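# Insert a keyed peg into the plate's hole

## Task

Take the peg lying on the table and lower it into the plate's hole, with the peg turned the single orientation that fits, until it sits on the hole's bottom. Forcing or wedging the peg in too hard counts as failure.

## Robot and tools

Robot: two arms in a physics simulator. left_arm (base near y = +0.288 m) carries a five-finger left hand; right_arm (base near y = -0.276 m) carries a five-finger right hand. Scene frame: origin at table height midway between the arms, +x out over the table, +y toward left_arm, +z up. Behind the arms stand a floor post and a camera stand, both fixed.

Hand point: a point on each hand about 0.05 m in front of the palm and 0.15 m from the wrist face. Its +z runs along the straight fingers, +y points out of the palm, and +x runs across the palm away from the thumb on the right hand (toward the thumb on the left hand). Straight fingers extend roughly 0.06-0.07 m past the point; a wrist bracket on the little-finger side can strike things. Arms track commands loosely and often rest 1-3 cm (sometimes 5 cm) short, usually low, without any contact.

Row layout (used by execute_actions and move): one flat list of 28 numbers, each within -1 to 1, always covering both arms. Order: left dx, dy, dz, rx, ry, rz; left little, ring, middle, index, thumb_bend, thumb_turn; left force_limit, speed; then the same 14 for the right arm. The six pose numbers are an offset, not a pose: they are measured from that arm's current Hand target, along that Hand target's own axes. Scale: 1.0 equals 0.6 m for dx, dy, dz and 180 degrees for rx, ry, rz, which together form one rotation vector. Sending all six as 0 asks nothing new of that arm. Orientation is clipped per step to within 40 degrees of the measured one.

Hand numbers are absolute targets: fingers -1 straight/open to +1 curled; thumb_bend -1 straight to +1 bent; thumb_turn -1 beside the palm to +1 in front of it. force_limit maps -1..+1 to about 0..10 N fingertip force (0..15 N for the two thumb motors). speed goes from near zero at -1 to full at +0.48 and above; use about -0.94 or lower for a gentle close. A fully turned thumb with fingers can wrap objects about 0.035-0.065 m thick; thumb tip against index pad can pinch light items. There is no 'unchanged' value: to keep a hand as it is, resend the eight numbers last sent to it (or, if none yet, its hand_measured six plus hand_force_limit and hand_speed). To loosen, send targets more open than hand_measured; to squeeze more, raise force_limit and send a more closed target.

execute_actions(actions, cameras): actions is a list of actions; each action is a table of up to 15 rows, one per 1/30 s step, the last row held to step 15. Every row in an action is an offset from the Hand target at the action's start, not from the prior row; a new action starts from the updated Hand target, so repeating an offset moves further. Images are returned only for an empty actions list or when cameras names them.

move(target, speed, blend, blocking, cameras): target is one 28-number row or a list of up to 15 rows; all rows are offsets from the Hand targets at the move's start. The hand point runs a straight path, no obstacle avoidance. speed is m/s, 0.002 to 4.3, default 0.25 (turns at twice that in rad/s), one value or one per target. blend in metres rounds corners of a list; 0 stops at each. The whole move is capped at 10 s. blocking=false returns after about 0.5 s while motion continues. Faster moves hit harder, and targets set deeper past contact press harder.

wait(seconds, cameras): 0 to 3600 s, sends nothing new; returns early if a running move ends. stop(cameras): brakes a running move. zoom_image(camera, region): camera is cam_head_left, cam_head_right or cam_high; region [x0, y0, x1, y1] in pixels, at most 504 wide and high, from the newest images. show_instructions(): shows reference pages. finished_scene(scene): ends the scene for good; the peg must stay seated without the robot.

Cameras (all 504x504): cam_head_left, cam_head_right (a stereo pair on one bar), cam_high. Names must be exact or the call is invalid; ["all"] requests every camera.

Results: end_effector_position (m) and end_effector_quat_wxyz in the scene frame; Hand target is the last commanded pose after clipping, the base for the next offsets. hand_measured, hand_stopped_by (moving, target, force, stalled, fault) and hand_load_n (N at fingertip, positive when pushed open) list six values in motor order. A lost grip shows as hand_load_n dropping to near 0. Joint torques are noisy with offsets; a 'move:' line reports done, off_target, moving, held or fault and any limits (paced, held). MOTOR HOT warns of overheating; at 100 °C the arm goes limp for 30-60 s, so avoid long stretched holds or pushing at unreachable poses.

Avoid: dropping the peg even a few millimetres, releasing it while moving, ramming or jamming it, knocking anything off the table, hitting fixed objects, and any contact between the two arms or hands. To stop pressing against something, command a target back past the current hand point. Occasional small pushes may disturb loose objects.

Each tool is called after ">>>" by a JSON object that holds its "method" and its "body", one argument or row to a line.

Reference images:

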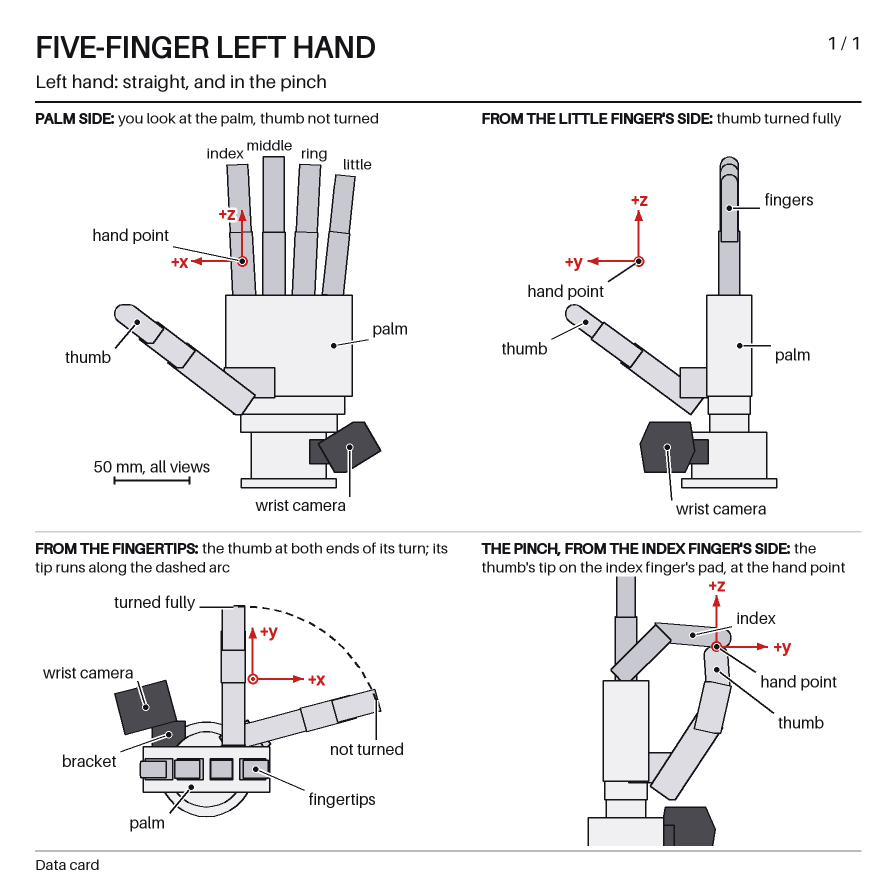

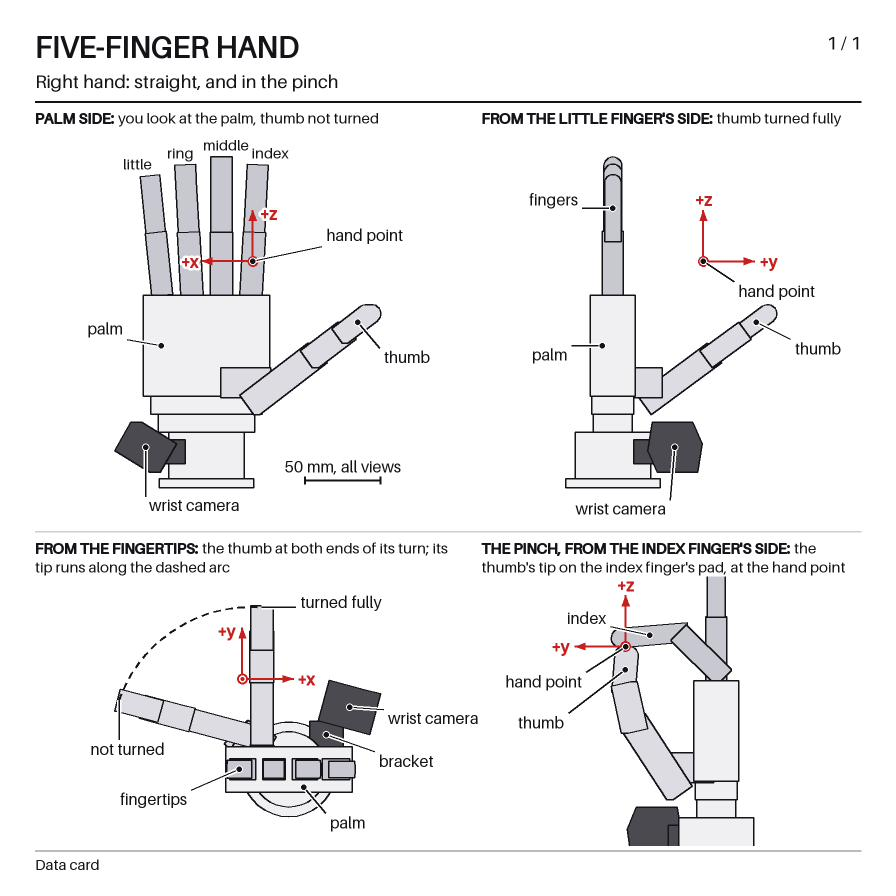

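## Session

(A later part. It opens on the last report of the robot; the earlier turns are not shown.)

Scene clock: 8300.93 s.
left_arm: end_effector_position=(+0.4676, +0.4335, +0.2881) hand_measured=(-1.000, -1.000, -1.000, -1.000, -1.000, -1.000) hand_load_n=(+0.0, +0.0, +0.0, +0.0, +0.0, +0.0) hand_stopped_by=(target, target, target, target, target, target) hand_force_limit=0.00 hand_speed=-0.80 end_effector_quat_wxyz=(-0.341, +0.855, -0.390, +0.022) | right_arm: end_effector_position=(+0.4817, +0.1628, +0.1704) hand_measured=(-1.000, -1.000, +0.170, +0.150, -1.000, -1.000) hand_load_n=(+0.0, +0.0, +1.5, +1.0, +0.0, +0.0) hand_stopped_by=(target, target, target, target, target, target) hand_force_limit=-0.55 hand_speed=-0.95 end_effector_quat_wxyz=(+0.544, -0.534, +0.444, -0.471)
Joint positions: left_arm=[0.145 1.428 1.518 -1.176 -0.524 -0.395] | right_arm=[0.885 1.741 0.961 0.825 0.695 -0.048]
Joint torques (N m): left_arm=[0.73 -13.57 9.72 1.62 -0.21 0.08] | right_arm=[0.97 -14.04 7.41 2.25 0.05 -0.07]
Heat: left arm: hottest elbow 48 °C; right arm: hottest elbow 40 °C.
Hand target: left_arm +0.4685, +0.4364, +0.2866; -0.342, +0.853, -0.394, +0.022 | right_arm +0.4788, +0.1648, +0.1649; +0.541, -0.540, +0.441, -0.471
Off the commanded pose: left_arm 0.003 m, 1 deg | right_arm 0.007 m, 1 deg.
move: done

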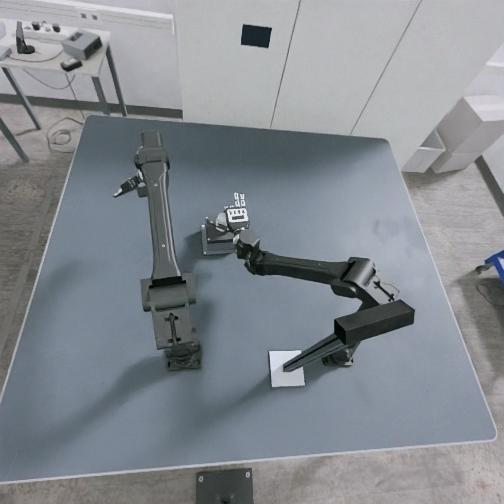

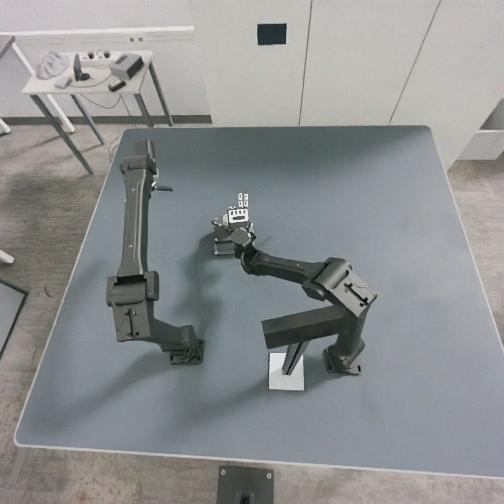

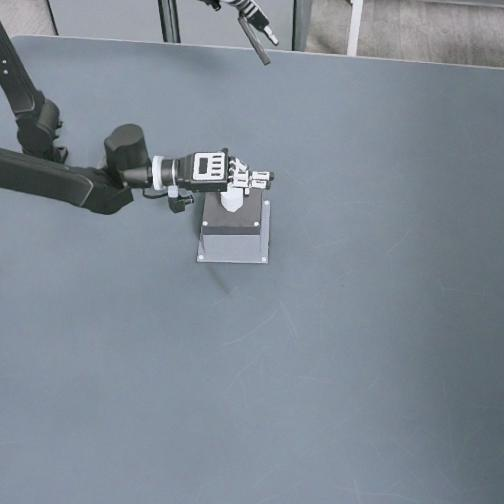

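>>> {"method": "move", "body": {
  "target": [
    [0,0,0,0,0,0,-1,-1,-1,-1,-1,-1,0,-0.8,0,0,0,0,0,0,-1,-1,0.21,0.19,-1,-1,-0.55,-0.95]
  ],
  "cameras": ["all"]
}}

>>> {"method": "zoom_image", "body": {
  "camera": "cam_high",
  "region": [190, 140, 280, 230]
}}

>>> {"method": "zoom_image", "body": {
  "camera": "cam_head_left",
  "region": [190, 180, 270, 260]
}}

Scene clock: 8314.93 s.
left_arm: end_effector_position=(+0.4676, +0.4335, +0.2881) hand_measured=(-1.000, -1.000, -1.000, -1.000, -1.000, -1.000) hand_load_n=(+0.0, +0.0, -0.5, +0.0, +0.0, +0.0) hand_stopped_by=(target, target, target, target, target, target) hand_force_limit=0.00 hand_speed=-0.80 end_effector_quat_wxyz=(-0.341, +0.855, -0.390, +0.022) | right_arm: end_effector_position=(+0.4818, +0.1627, +0.1692) hand_measured=(-1.000, -1.000, +0.210, +0.190, -1.000, -1.000) hand_load_n=(+0.0, +0.0, +0.0, +0.0, +0.0, +0.0) hand_stopped_by=(target, target, target, target, target, target) hand_force_limit=-0.55 hand_speed=-0.95 end_effector_quat_wxyz=(+0.543, -0.535, +0.444, -0.471)
Joint positions: left_arm=[0.145 1.428 1.518 -1.176 -0.524 -0.395] | right_arm=[0.885 1.743 0.961 0.825 0.696 -0.048]
Joint torques (N m): left_arm=[0.79 -13.51 9.72 1.62 -0.21 0.07] | right_arm=[0.97 -14.1 7.34 2.22 0.04 -0.07]
Heat: left arm: hottest elbow 48 °C; right arm: hottest elbow 40 °C.
Hand target: left_arm +0.4685, +0.4364, +0.2866; -0.342, +0.853, -0.394, +0.022 | right_arm +0.4788, +0.1648, +0.1649; +0.541, -0.540, +0.441, -0.471
Off the commanded pose: left_arm 0.003 m, 1 deg | right_arm 0.006 m, 1 deg.
move: done

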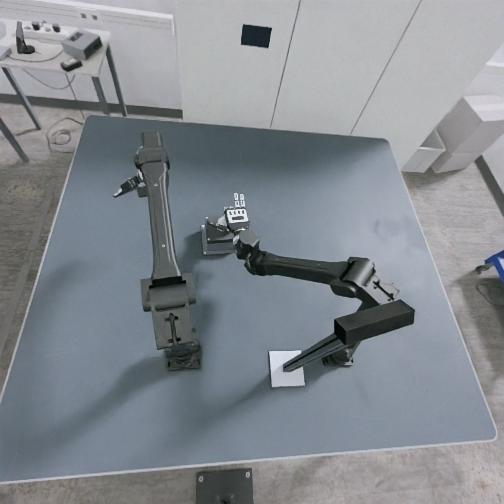

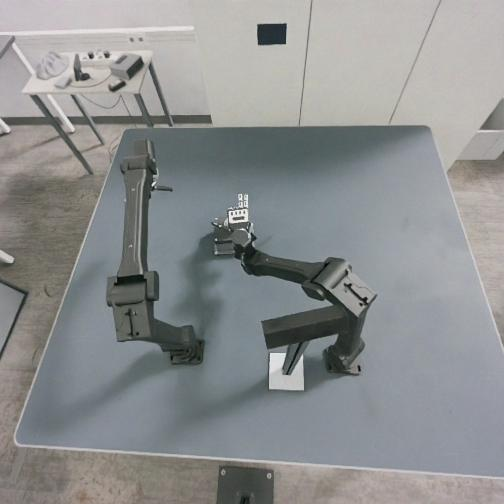

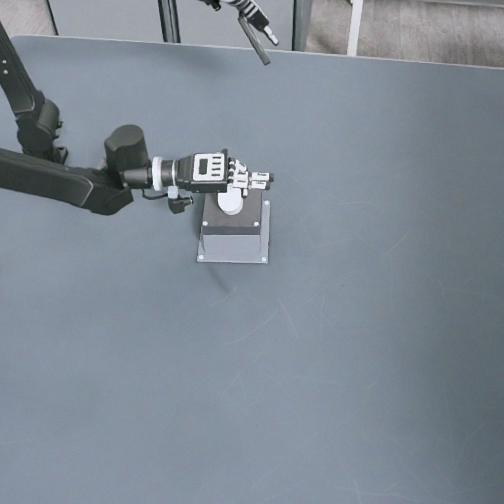

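Scaled by 5.600.

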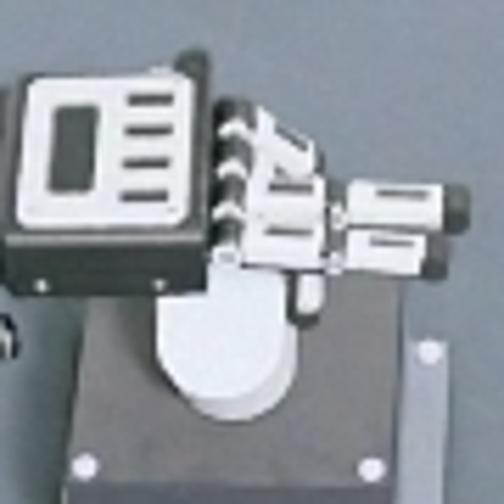

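Scaled by 6.300.

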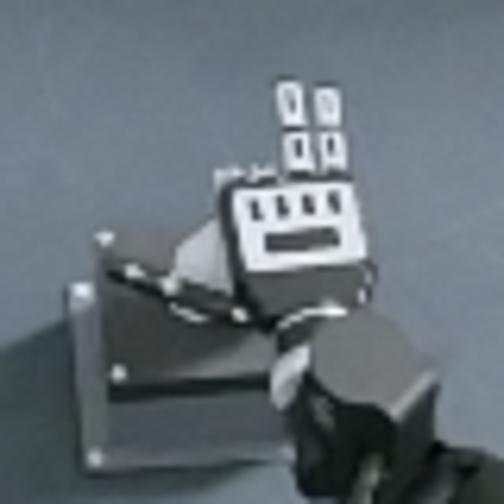

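>>> {"method": "zoom_image", "body": {
  "camera": "cam_high",
  "region": [205, 170, 265, 230]
}}

>>> {"method": "zoom_image", "body": {
  "camera": "cam_head_left",
  "region": [200, 200, 250, 250]
}}

>>> {"method": "zoom_image", "body": {
  "camera": "cam_head_right",
  "region": [205, 200, 255, 250]
}}

Scaled by 8.400.

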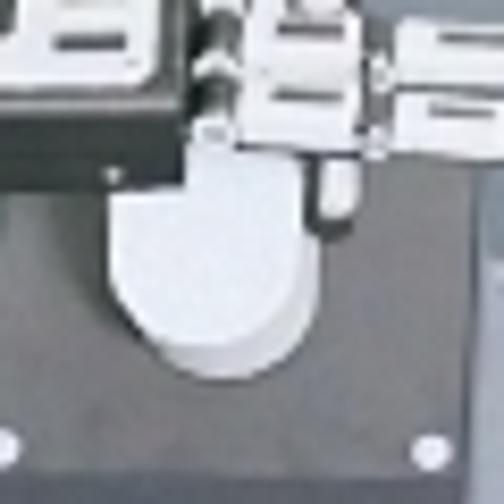

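Scaled by 10.080.

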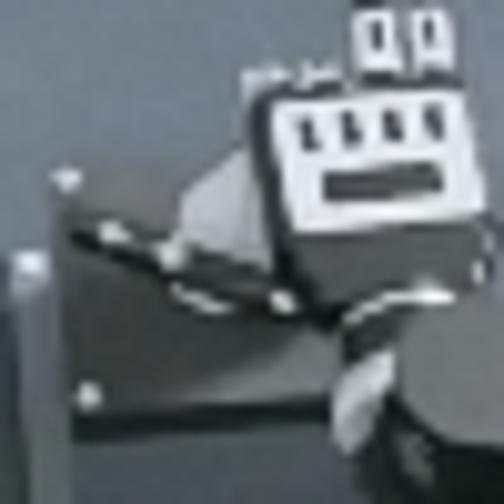

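Scaled by 10.080.

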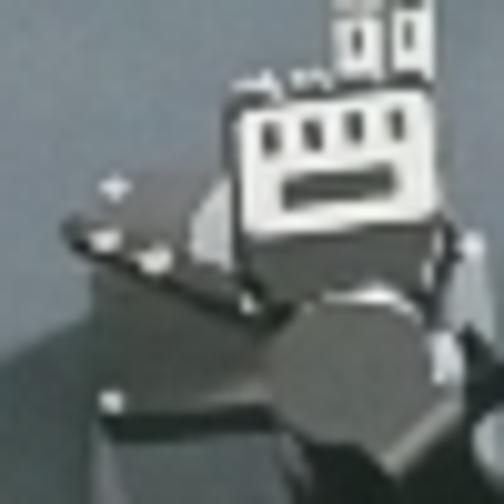

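>>> {"method": "move", "body": {
  "target": [
    [0,0,0,0,0,0,-1,-1,-1,-1,-1,-1,0,-0.8,0,0,0,0,0,0,-1,-1,-1,-1,-1,-1,-0.55,-0.8]
  ],
  "cameras": ["all"]
}}

>>> {"method": "zoom_image", "body": {
  "camera": "cam_high",
  "region": [205, 170, 265, 230]
}}

Scene clock: 8369.07 s.
left_arm: end_effector_position=(+0.4676, +0.4335, +0.2881) hand_measured=(-1.000, -1.000, -1.000, -1.000, -1.000, -1.000) hand_load_n=(+0.0, +0.0, +0.0, +0.0, -0.5, +0.0) hand_stopped_by=(target, target, target, target, target, target) hand_force_limit=0.00 hand_speed=-0.80 end_effector_quat_wxyz=(-0.341, +0.855, -0.390, +0.022) | right_arm: end_effector_position=(+0.4818, +0.1627, +0.1692) hand_measured=(-1.000, -1.000, -1.000, -1.000, -1.000, -1.000) hand_load_n=(-0.5, +0.0, +0.0, +0.0, +0.0, +0.0) hand_stopped_by=(target, target, target, target, target, target) hand_force_limit=-0.55 hand_speed=-0.80 end_effector_quat_wxyz=(+0.543, -0.535, +0.444, -0.471)
Joint positions: left_arm=[0.145 1.428 1.518 -1.176 -0.524 -0.395] | right_arm=[0.885 1.743 0.961 0.825 0.696 -0.048]
Joint torques (N m): left_arm=[0.73 -13.51 9.73 1.63 -0.21 0.07] | right_arm=[1.03 -14.1 7.36 2.24 0.03 -0.07]
Heat: left arm: hottest elbow 48 °C; right arm: hottest elbow 40 °C.
Hand target: left_arm +0.4685, +0.4364, +0.2866; -0.342, +0.853, -0.394, +0.022 | right_arm +0.4788, +0.1648, +0.1649; +0.541, -0.540, +0.441, -0.471
Off the commanded pose: left_arm 0.003 m, 1 deg | right_arm 0.006 m, 1 deg.
move: done

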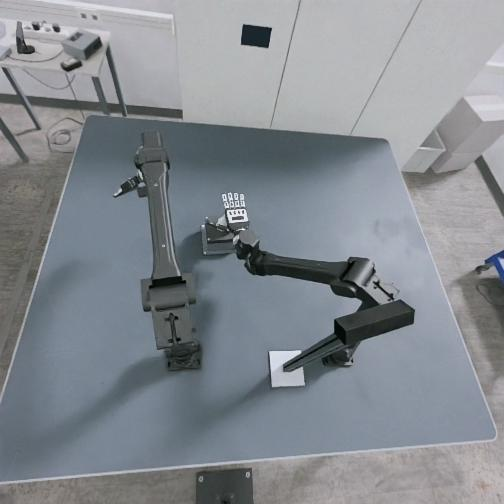

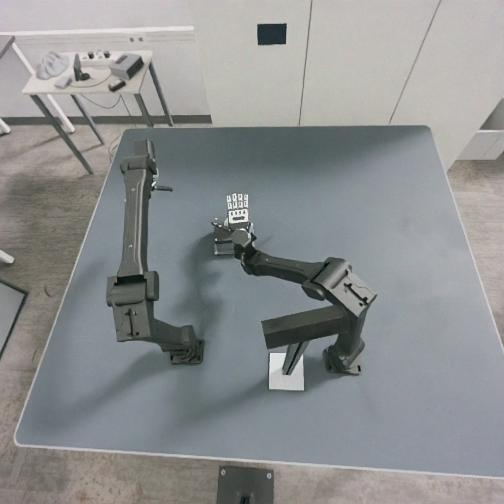

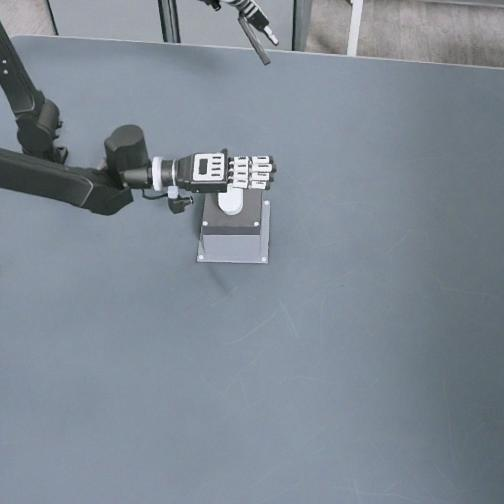

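Scaled by 8.400.

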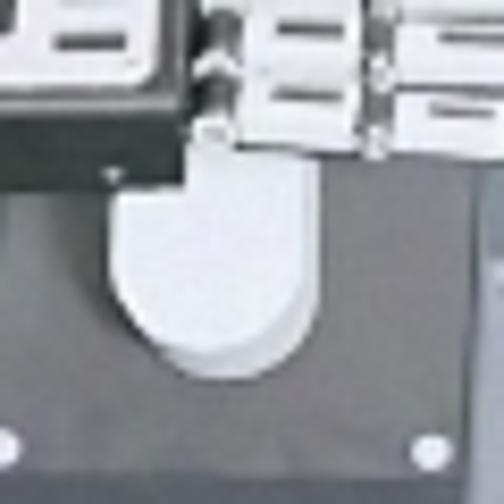

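>>> {"method": "move", "body": {
  "target": [
    [0,0,0,0,0,0,-1,-1,-1,-1,-1,-1,0,-0.8,0.0036,-0.1167,0.0033,0,0,0,-1,-1,-1,-1,-1,-1,-0.55,-0.8],
    [0,0,0,0,0,0,-1,-1,-1,-1,-1,-1,0,-0.8,0.3233,-0.115,-0.305,0,0,0,-1,-1,-1,-1,-1,-1,-0.55,-0.8]
  ],
  "speed": [0.05,0.15],
  "cameras": ["all"]
}}

>>> {"method": "zoom_image", "body": {
  "camera": "cam_high",
  "region": [195, 150, 275, 230]
}}

>>> {"method": "zoom_image", "body": {
  "camera": "cam_head_left",
  "region": [190, 190, 260, 260]
}}

>>> {"method": "zoom_image", "body": {
  "camera": "cam_head_right",
  "region": [200, 190, 270, 260]
}}

Scene clock: 8404.87 s.
left_arm: end_effector_position=(+0.4676, +0.4335, +0.2881) hand_measured=(-1.000, -1.000, -1.000, -1.000, -1.000, -1.000) hand_load_n=(-0.5, +0.0, +0.0, +0.0, +0.0, +0.0) hand_stopped_by=(target, target, target, target, target, target) hand_force_limit=0.00 hand_speed=-0.80 end_effector_quat_wxyz=(-0.341, +0.855, -0.390, +0.022) | right_arm: end_effector_position=(+0.3290, -0.0516, +0.2341) hand_measured=(-1.000, -1.000, -1.000, -1.000, -1.000, -1.000) hand_load_n=(+0.0, +0.0, -0.5, +0.0, +0.0, +0.0) hand_stopped_by=(target, target, target, target, target, target) hand_force_limit=-0.55 hand_speed=-0.80 end_effector_quat_wxyz=(+0.542, -0.540, +0.440, -0.469)
Joint positions: left_arm=[0.145 1.428 1.518 -1.176 -0.524 -0.395] | right_arm=[0.776 0.844 0.385 0.493 0.576 -0.048]
Joint torques (N m): left_arm=[0.67 -13.45 9.72 1.62 -0.21 0.08] | right_arm=[-0.26 -4.19 9.16 1.91 -0.06 -0.02]
Heat: left arm: hottest elbow 48 °C; right arm: hottest elbow 40 °C.
Hand target: left_arm +0.4685, +0.4364, +0.2866; -0.342, +0.853, -0.394, +0.022 | right_arm +0.3288, -0.0555, +0.2343; +0.541, -0.540, +0.441, -0.471
Off the commanded pose: left_arm 0.003 m, 1 deg | right_arm 0.004 m, 0 deg.
move: done

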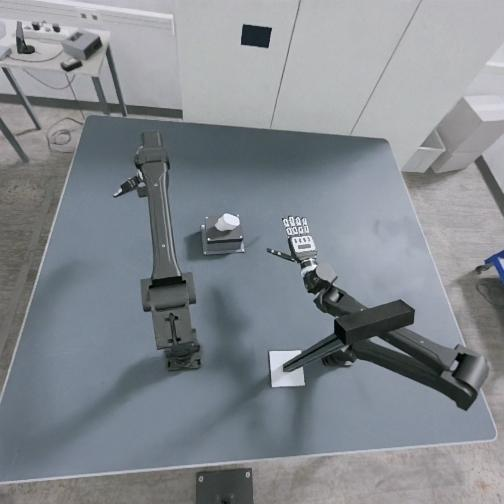

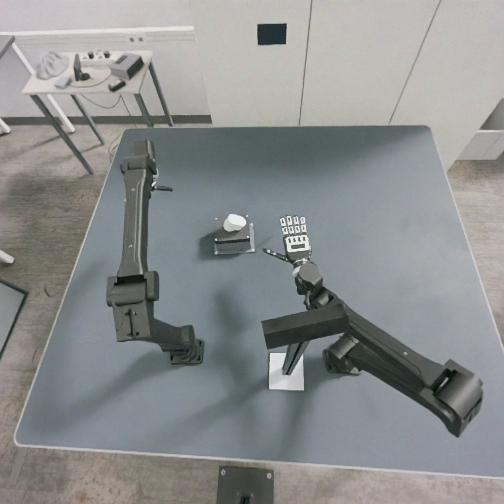

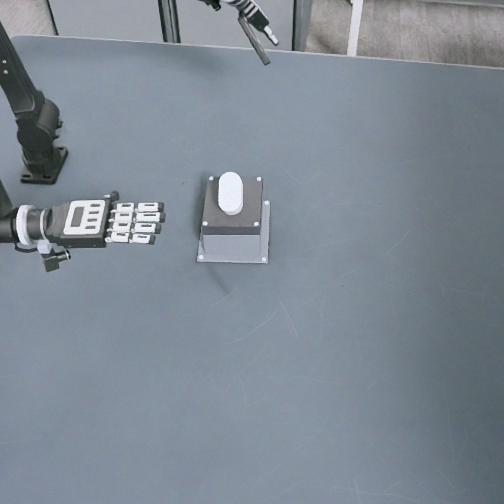

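Scaled by 6.300.

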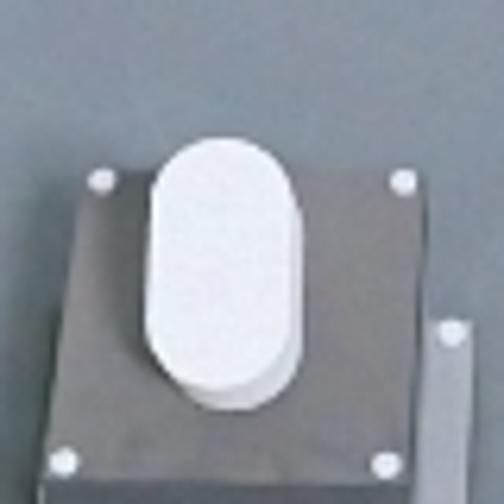

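Scaled by 7.200.

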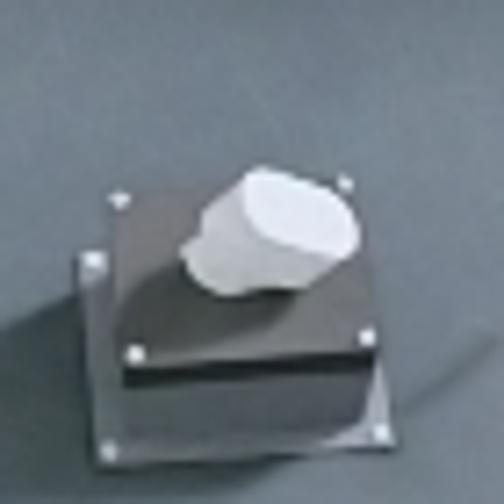

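Scaled by 7.200.

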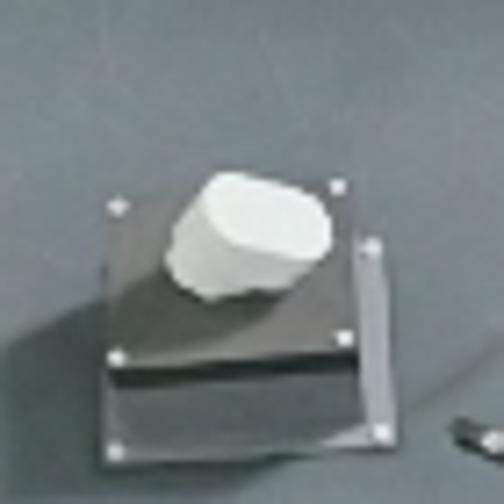

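>>> {"method": "move", "body": {
  "target": [
    [0,0,0,0,0,0,-1,-1,-1,-1,-1,-1,0,-0.8,-0.2302,-0.05,0.2592,-0.2267,-0.052,0.190,-1,-1,-1,-1,-1,-1,-0.55,-0.8]
  ],
  "speed": [0.12],
  "cameras": ["all"]
}}

Scene clock: 8606.77 s.
left_arm: end_effector_position=(+0.4676, +0.4335, +0.2881) hand_measured=(-1.000, -1.000, -1.000, -1.000, -1.000, -1.000) hand_load_n=(+0.0, +0.0, +0.0, +0.0, +0.0, +0.0) hand_stopped_by=(target, target, target, target, target, target) hand_force_limit=0.00 hand_speed=-0.80 end_effector_quat_wxyz=(-0.341, +0.855, -0.390, +0.022) | right_arm: end_effector_position=(+0.4404, +0.1000, +0.2343) hand_measured=(-1.000, -1.000, -1.000, -1.000, -1.000, -1.000) hand_load_n=(+0.0, +0.0, +0.0, +0.0, +0.0, +0.0) hand_stopped_by=(target, target, target, target, target, target) hand_force_limit=-0.55 hand_speed=-0.80 end_effector_quat_wxyz=(+0.446, -0.590, +0.669, -0.070)
Joint positions: left_arm=[0.145 1.428 1.518 -1.176 -0.524 -0.395] | right_arm=[0.595 1.419 1.158 -0.374 0.002 0.693]
Joint torques (N m): left_arm=[0.73 -13.51 9.72 1.63 -0.21 0.07] | right_arm=[-0.21 -11.63 15.72 1.89 -0.06 0.14]
Heat: left arm: hottest elbow 48 °C; right arm: hottest elbow 40 °C.
Hand target: left_arm +0.4685, +0.4364, +0.2866; -0.342, +0.853, -0.394, +0.022 | right_arm +0.4578, +0.1076, +0.2647; +0.467, -0.577, +0.667, -0.070
Off the commanded pose: left_arm 0.003 m, 1 deg | right_arm 0.036 m, 3 deg.
move: off_target (right_arm)

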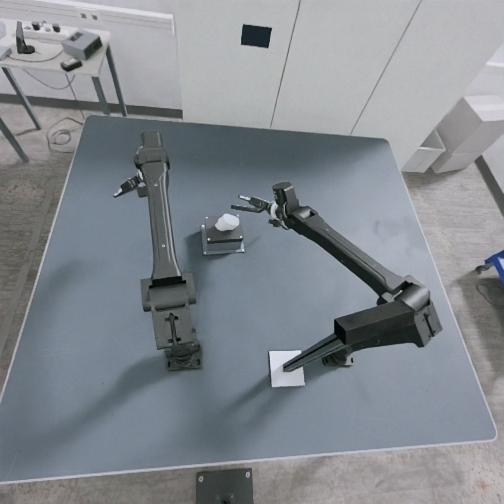

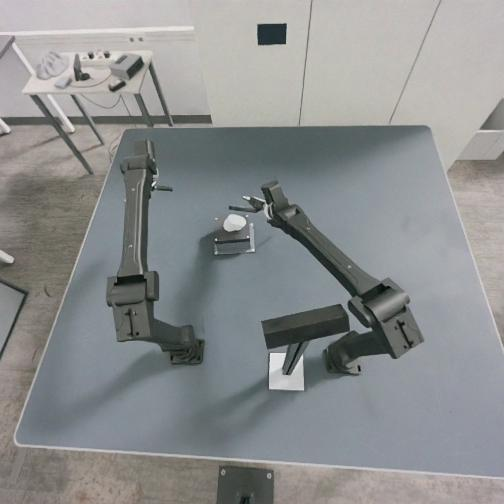

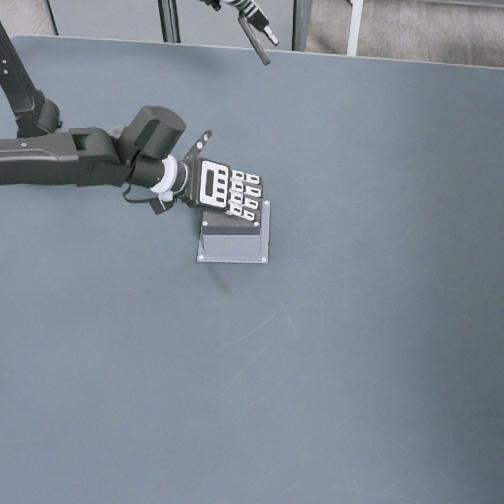

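>>> {"method": "move", "body": {
  "target": [
    [0,0,0,0,0,0,-1,-1,-1,-1,-1,-1,0,-0.8,0.029,0.0421,0.0401,0,0,0,-1,-1,-1,-1,-1,1,-0.55,-0.6]
  ],
  "speed": [0.08],
  "cameras": ["all"]
}}

>>> {"method": "zoom_image", "body": {
  "camera": "cam_high",
  "region": [180, 110, 300, 230]
}}

>>> {"method": "zoom_image", "body": {
  "camera": "cam_head_left",
  "region": [190, 160, 290, 260]
}}

>>> {"method": "zoom_image", "body": {
  "camera": "cam_head_right",
  "region": [200, 160, 300, 260]
}}

Scene clock: 8634.27 s.
left_arm: end_effector_position=(+0.4676, +0.4335, +0.2881) hand_measured=(-1.000, -1.000, -1.000, -1.000, -1.000, -1.000) hand_load_n=(+0.0, +0.0, +0.0, +0.0, +0.0, +0.0) hand_stopped_by=(target, target, target, target, target, target) hand_force_limit=0.00 hand_speed=-0.80 end_effector_quat_wxyz=(-0.341, +0.855, -0.390, +0.022) | right_arm: end_effector_position=(+0.4553, +0.1097, +0.2258) hand_measured=(-1.000, -1.000, -1.000, -1.000, -1.000, +1.000) hand_load_n=(+0.0, +0.0, +0.0, +0.0, +0.0, +0.0) hand_stopped_by=(target, target, target, target, target, target) hand_force_limit=-0.55 hand_speed=-0.60 end_effector_quat_wxyz=(+0.462, -0.583, +0.665, -0.072)
Joint positions: left_arm=[0.145 1.428 1.518 -1.176 -0.524 -0.395] | right_arm=[0.595 1.46 1.158 -0.297 0.002 0.698]
Joint torques (N m): left_arm=[0.73 -13.51 9.72 1.62 -0.21 0.08] | right_arm=[0.5 -12.4 9.83 2.89 0.16 0.14]
Heat: left arm: hottest elbow 48 °C; right arm: hottest elbow 42 °C.
Hand target: left_arm +0.4685, +0.4364, +0.2866; -0.342, +0.853, -0.394, +0.022 | right_arm +0.4587, +0.1120, +0.2259; +0.467, -0.577, +0.667, -0.070
Off the commanded pose: left_arm 0.003 m, 1 deg | right_arm 0.004 m, 1 deg.
move: done

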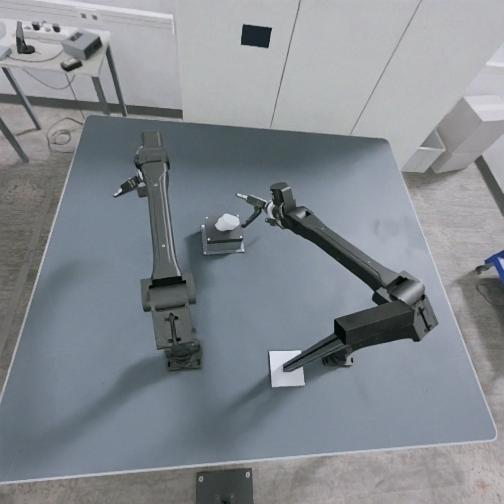

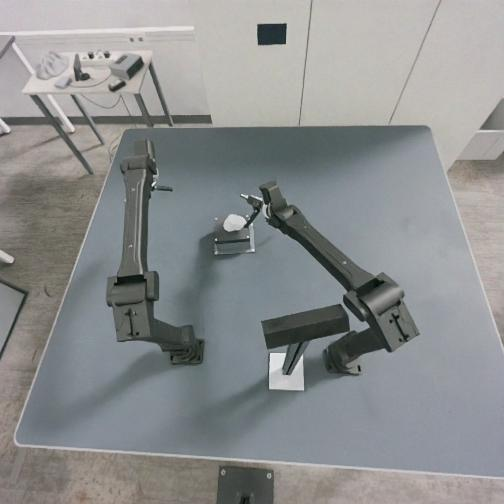

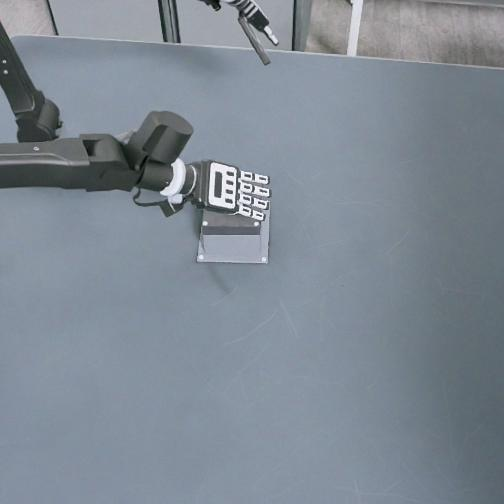

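Scaled by 4.200.

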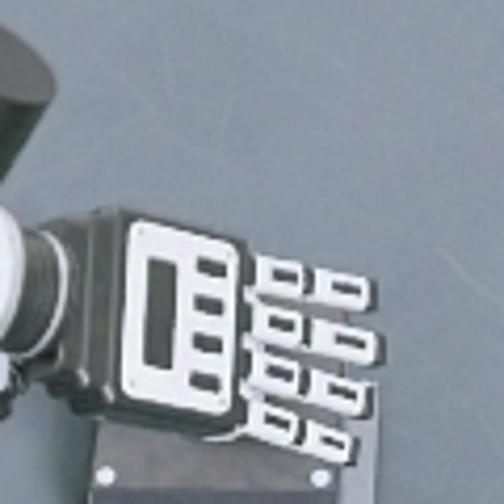

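Scaled by 5.040.

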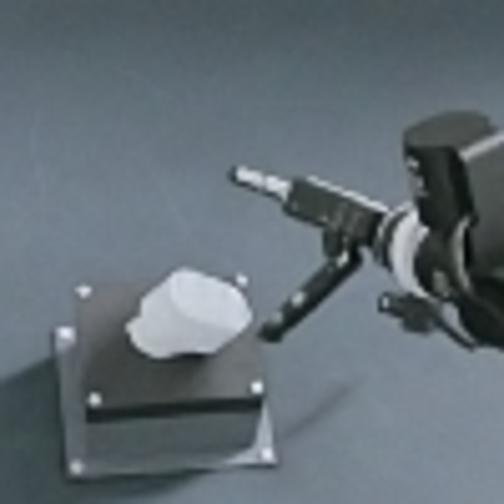

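Scaled by 5.040.

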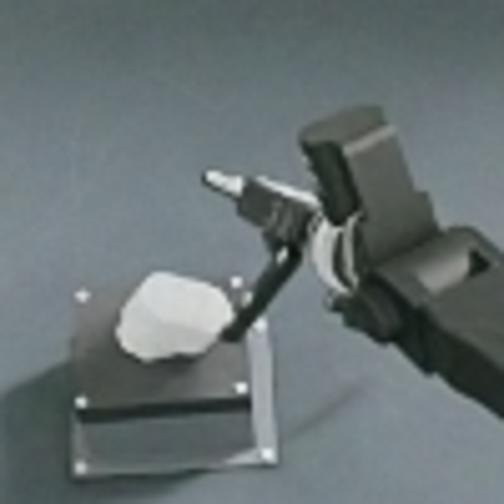

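>>> {"method": "move", "body": {
  "target": [
    [0,0,0,0,0,0,-1,-1,-1,-1,-1,-1,0,-0.8,0,0.03,0.03,0.0556,0,0,-1,-1,-1,-1,-1,1,-0.55,-0.6]
  ],
  "speed": [0.06],
  "cameras": ["all"]
}}

>>> {"method": "zoom_image", "body": {
  "camera": "cam_high",
  "region": [180, 110, 300, 230]
}}

>>> {"method": "zoom_image", "body": {
  "camera": "cam_head_left",
  "region": [190, 160, 290, 260]
}}

Scene clock: 8763.70 s.
left_arm: end_effector_position=(+0.4676, +0.4335, +0.2881) hand_measured=(-1.000, -1.000, -1.000, -1.000, -1.000, -1.000) hand_load_n=(+0.0, +0.0, +0.0, +0.0, +0.0, +0.0) hand_stopped_by=(target, target, target, target, target, target) hand_force_limit=0.00 hand_speed=-0.80 end_effector_quat_wxyz=(-0.341, +0.855, -0.390, +0.022) | right_arm: end_effector_position=(+0.4589, +0.1209, +0.2060) hand_measured=(-1.000, -1.000, -1.000, -1.000, -1.000, +1.000) hand_load_n=(+0.0, +0.0, -0.5, +0.0, +0.0, +0.0) hand_stopped_by=(target, target, target, target, target, target) hand_force_limit=-0.55 hand_speed=-0.60 end_effector_quat_wxyz=(+0.511, -0.539, +0.657, -0.132)
Joint positions: left_arm=[0.145 1.428 1.518 -1.176 -0.524 -0.395] | right_arm=[0.662 1.463 1.032 -0.038 0.181 0.722]
Joint torques (N m): left_arm=[0.73 -13.51 9.72 1.62 -0.21 0.07] | right_arm=[1.2 -11.87 9.28 3.04 0.28 0.14]
Heat: left arm: hottest elbow 48 °C; right arm: hottest elbow 40 °C.
Hand target: left_arm +0.4685, +0.4364, +0.2866; -0.342, +0.853, -0.394, +0.022 | right_arm +0.4587, +0.1260, +0.2046; +0.516, -0.534, +0.658, -0.128
Off the commanded pose: left_arm 0.003 m, 1 deg | right_arm 0.005 m, 1 deg.
move: done

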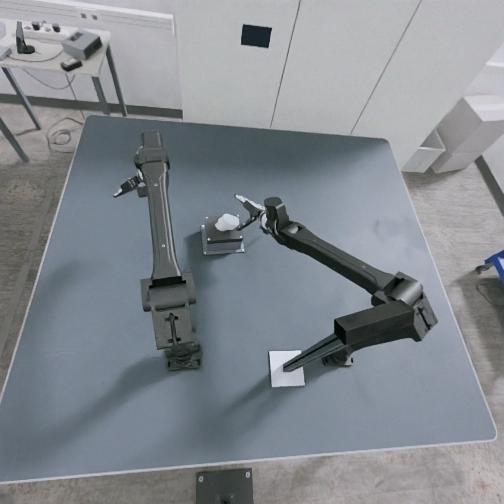

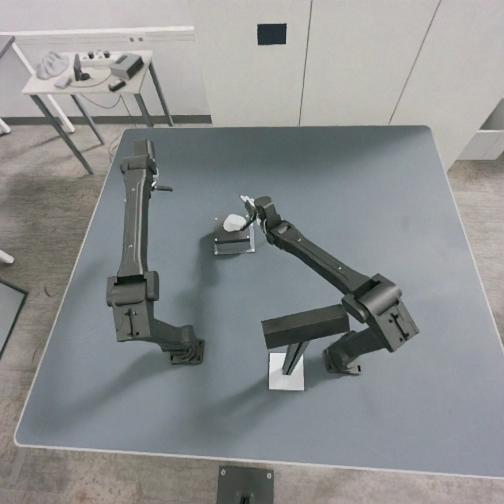

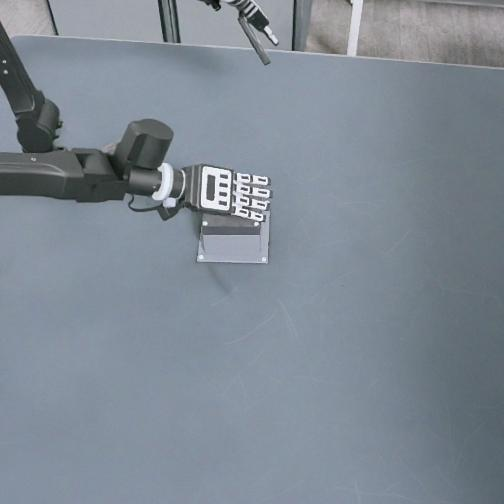

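Scaled by 4.200.

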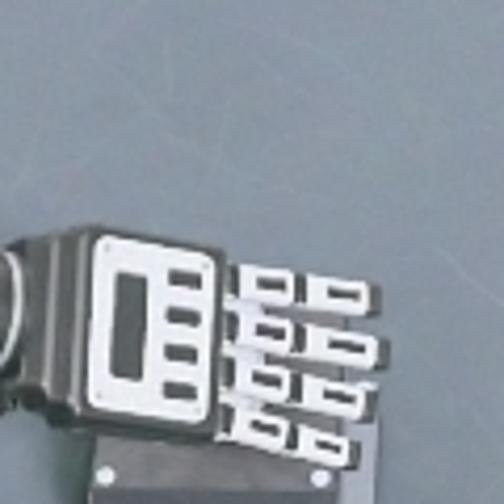

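Scaled by 5.040.

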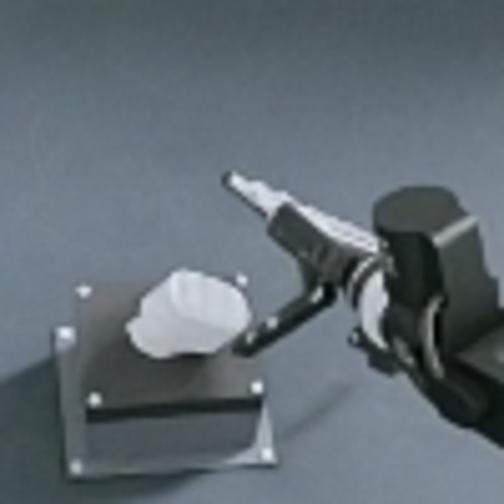

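>>> {"method": "move", "body": {
  "target": [
    [0,0,0,0,0,0,-1,-1,-1,-1,-1,-1,0,-0.8,-0.0032,0.0336,0.0234,0,0,0,-1,-1,-1,-1,-1,1,-0.55,-0.6]
  ],
  "speed": [0.04],
  "cameras": ["all"]
}}

>>> {"method": "zoom_image", "body": {
  "camera": "cam_head_right",
  "region": [200, 160, 300, 260]
}}

>>> {"method": "zoom_image", "body": {
  "camera": "cam_head_left",
  "region": [190, 160, 290, 260]
}}

Scene clock: 8778.80 s.
left_arm: end_effector_position=(+0.4676, +0.4335, +0.2881) hand_measured=(-1.000, -1.000, -1.000, -1.000, -1.000, -1.000) hand_load_n=(+0.0, +0.0, +0.0, +0.0, +0.0, +0.0) hand_stopped_by=(target, target, target, target, target, target) hand_force_limit=0.00 hand_speed=-0.80 end_effector_quat_wxyz=(-0.341, +0.855, -0.390, +0.022) | right_arm: end_effector_position=(+0.4588, +0.1358, +0.1846) hand_measured=(-1.000, -1.000, -1.000, -1.000, -1.000, +1.000) hand_load_n=(+0.0, +0.0, +0.0, +0.0, +0.0, +0.0) hand_stopped_by=(target, target, target, target, target, target) hand_force_limit=-0.55 hand_speed=-0.60 end_effector_quat_wxyz=(+0.509, -0.539, +0.657, -0.132)
Joint positions: left_arm=[0.145 1.428 1.518 -1.176 -0.524 -0.395] | right_arm=[0.688 1.512 1.027 0.012 0.204 0.734]
Joint torques (N m): left_arm=[0.67 -13.51 9.72 1.62 -0.21 0.08] | right_arm=[1.03 -12.45 9.16 3 0.29 0.15]
Heat: left arm: hottest elbow 48 °C; right arm: hottest elbow 41 °C.
Hand target: left_arm +0.4685, +0.4364, +0.2866; -0.342, +0.853, -0.394, +0.022 | right_arm +0.4585, +0.1409, +0.1851; +0.516, -0.534, +0.658, -0.128
Off the commanded pose: left_arm 0.003 m, 1 deg | right_arm 0.005 m, 1 deg.
move: done

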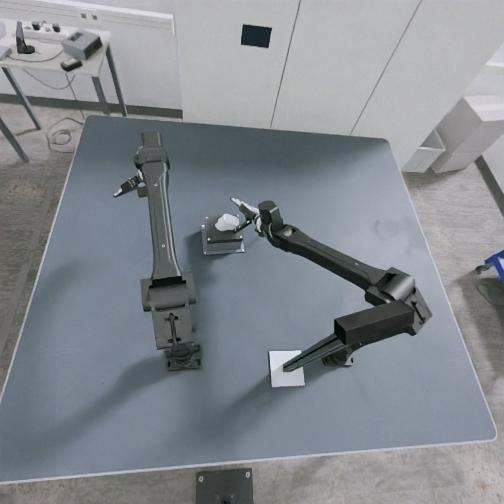

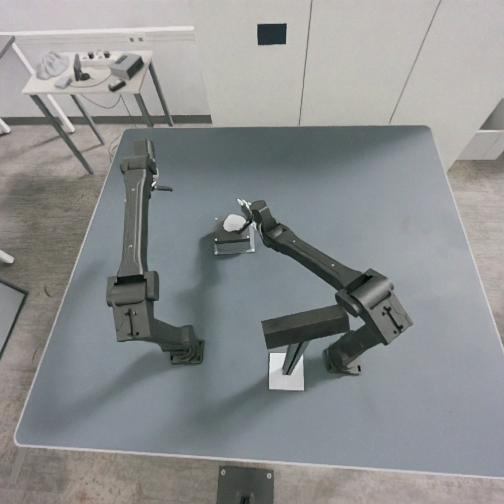

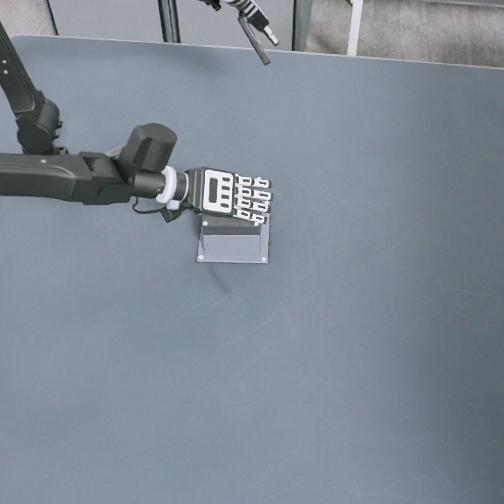

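Scaled by 5.040.

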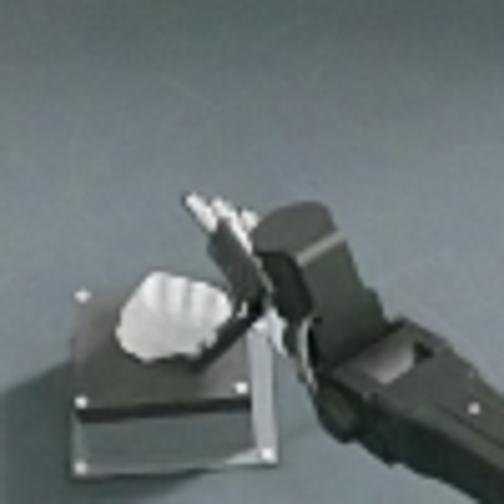

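Scaled by 5.040.

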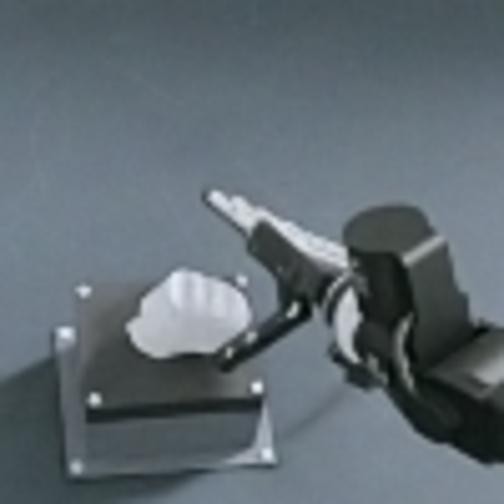

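>>> {"method": "move", "body": {
  "target": [
    [0,0,0,0,0,0,-1,-1,-1,-1,-1,-1,0,-0.8,-0.0033,0.0336,0.0234,0,0,0,-1,-1,-1,-1,-1,1,-0.55,-0.6]
  ],
  "speed": [0.03],
  "cameras": ["all"]
}}

>>> {"method": "zoom_image", "body": {
  "camera": "cam_head_right",
  "region": [200, 180, 270, 250]
}}

>>> {"method": "zoom_image", "body": {
  "camera": "cam_head_left",
  "region": [190, 180, 260, 250]
}}

>>> {"method": "zoom_image", "body": {
  "camera": "cam_high",
  "region": [190, 150, 290, 250]
}}

Scene clock: 8788.57 s.
left_arm: end_effector_position=(+0.4676, +0.4335, +0.2881) hand_measured=(-1.000, -1.000, -1.000, -1.000, -1.000, -1.000) hand_load_n=(+0.0, -0.5, +0.0, +0.0, +0.0, +0.0) hand_stopped_by=(target, target, target, target, target, target) hand_force_limit=0.00 hand_speed=-0.80 end_effector_quat_wxyz=(-0.341, +0.855, -0.390, +0.022) | right_arm: end_effector_position=(+0.4589, +0.1510, +0.1662) hand_measured=(-1.000, -1.000, -1.000, -1.000, -1.000, +1.000) hand_load_n=(+0.0, +0.0, +0.0, +0.0, +0.0, +0.0) hand_stopped_by=(target, target, target, target, target, target) hand_force_limit=-0.55 hand_speed=-0.60 end_effector_quat_wxyz=(+0.510, -0.539, +0.657, -0.132)
Joint positions: left_arm=[0.145 1.428 1.518 -1.176 -0.524 -0.395] | right_arm=[0.713 1.56 1.027 0.059 0.226 0.745]
Joint torques (N m): left_arm=[0.73 -13.51 9.72 1.63 -0.21 0.08] | right_arm=[0.79 -12.92 8.88 3.14 0.26 0.16]
Heat: left arm: hottest elbow 48 °C; right arm: hottest elbow 41 °C.
Hand target: left_arm +0.4685, +0.4364, +0.2866; -0.342, +0.853, -0.394, +0.022 | right_arm +0.4582, +0.1560, +0.1657; +0.516, -0.534, +0.658, -0.128
Off the commanded pose: left_arm 0.003 m, 1 deg | right_arm 0.005 m, 1 deg.
move: done

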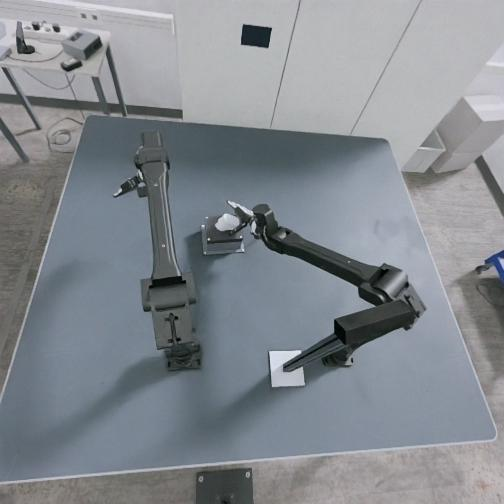

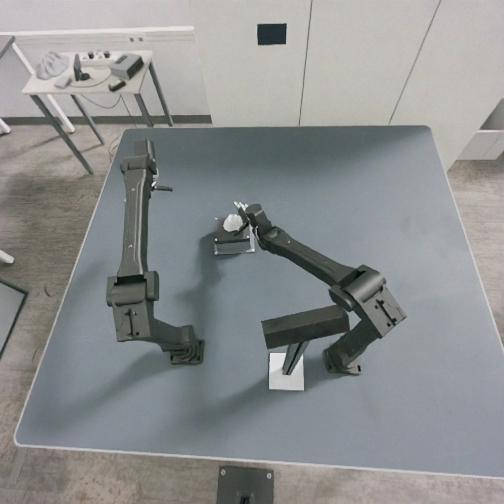

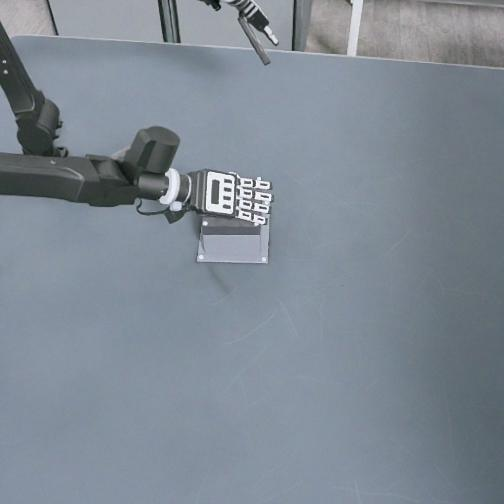

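Scaled by 7.200.

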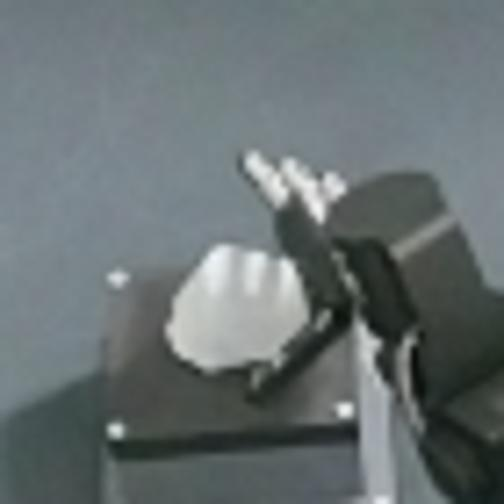

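Scaled by 7.200.

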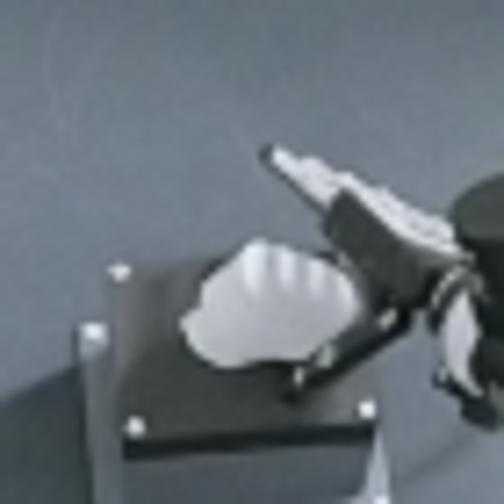

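Scaled by 5.040.

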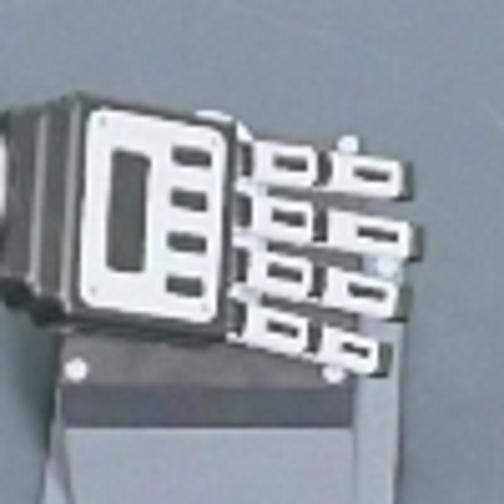

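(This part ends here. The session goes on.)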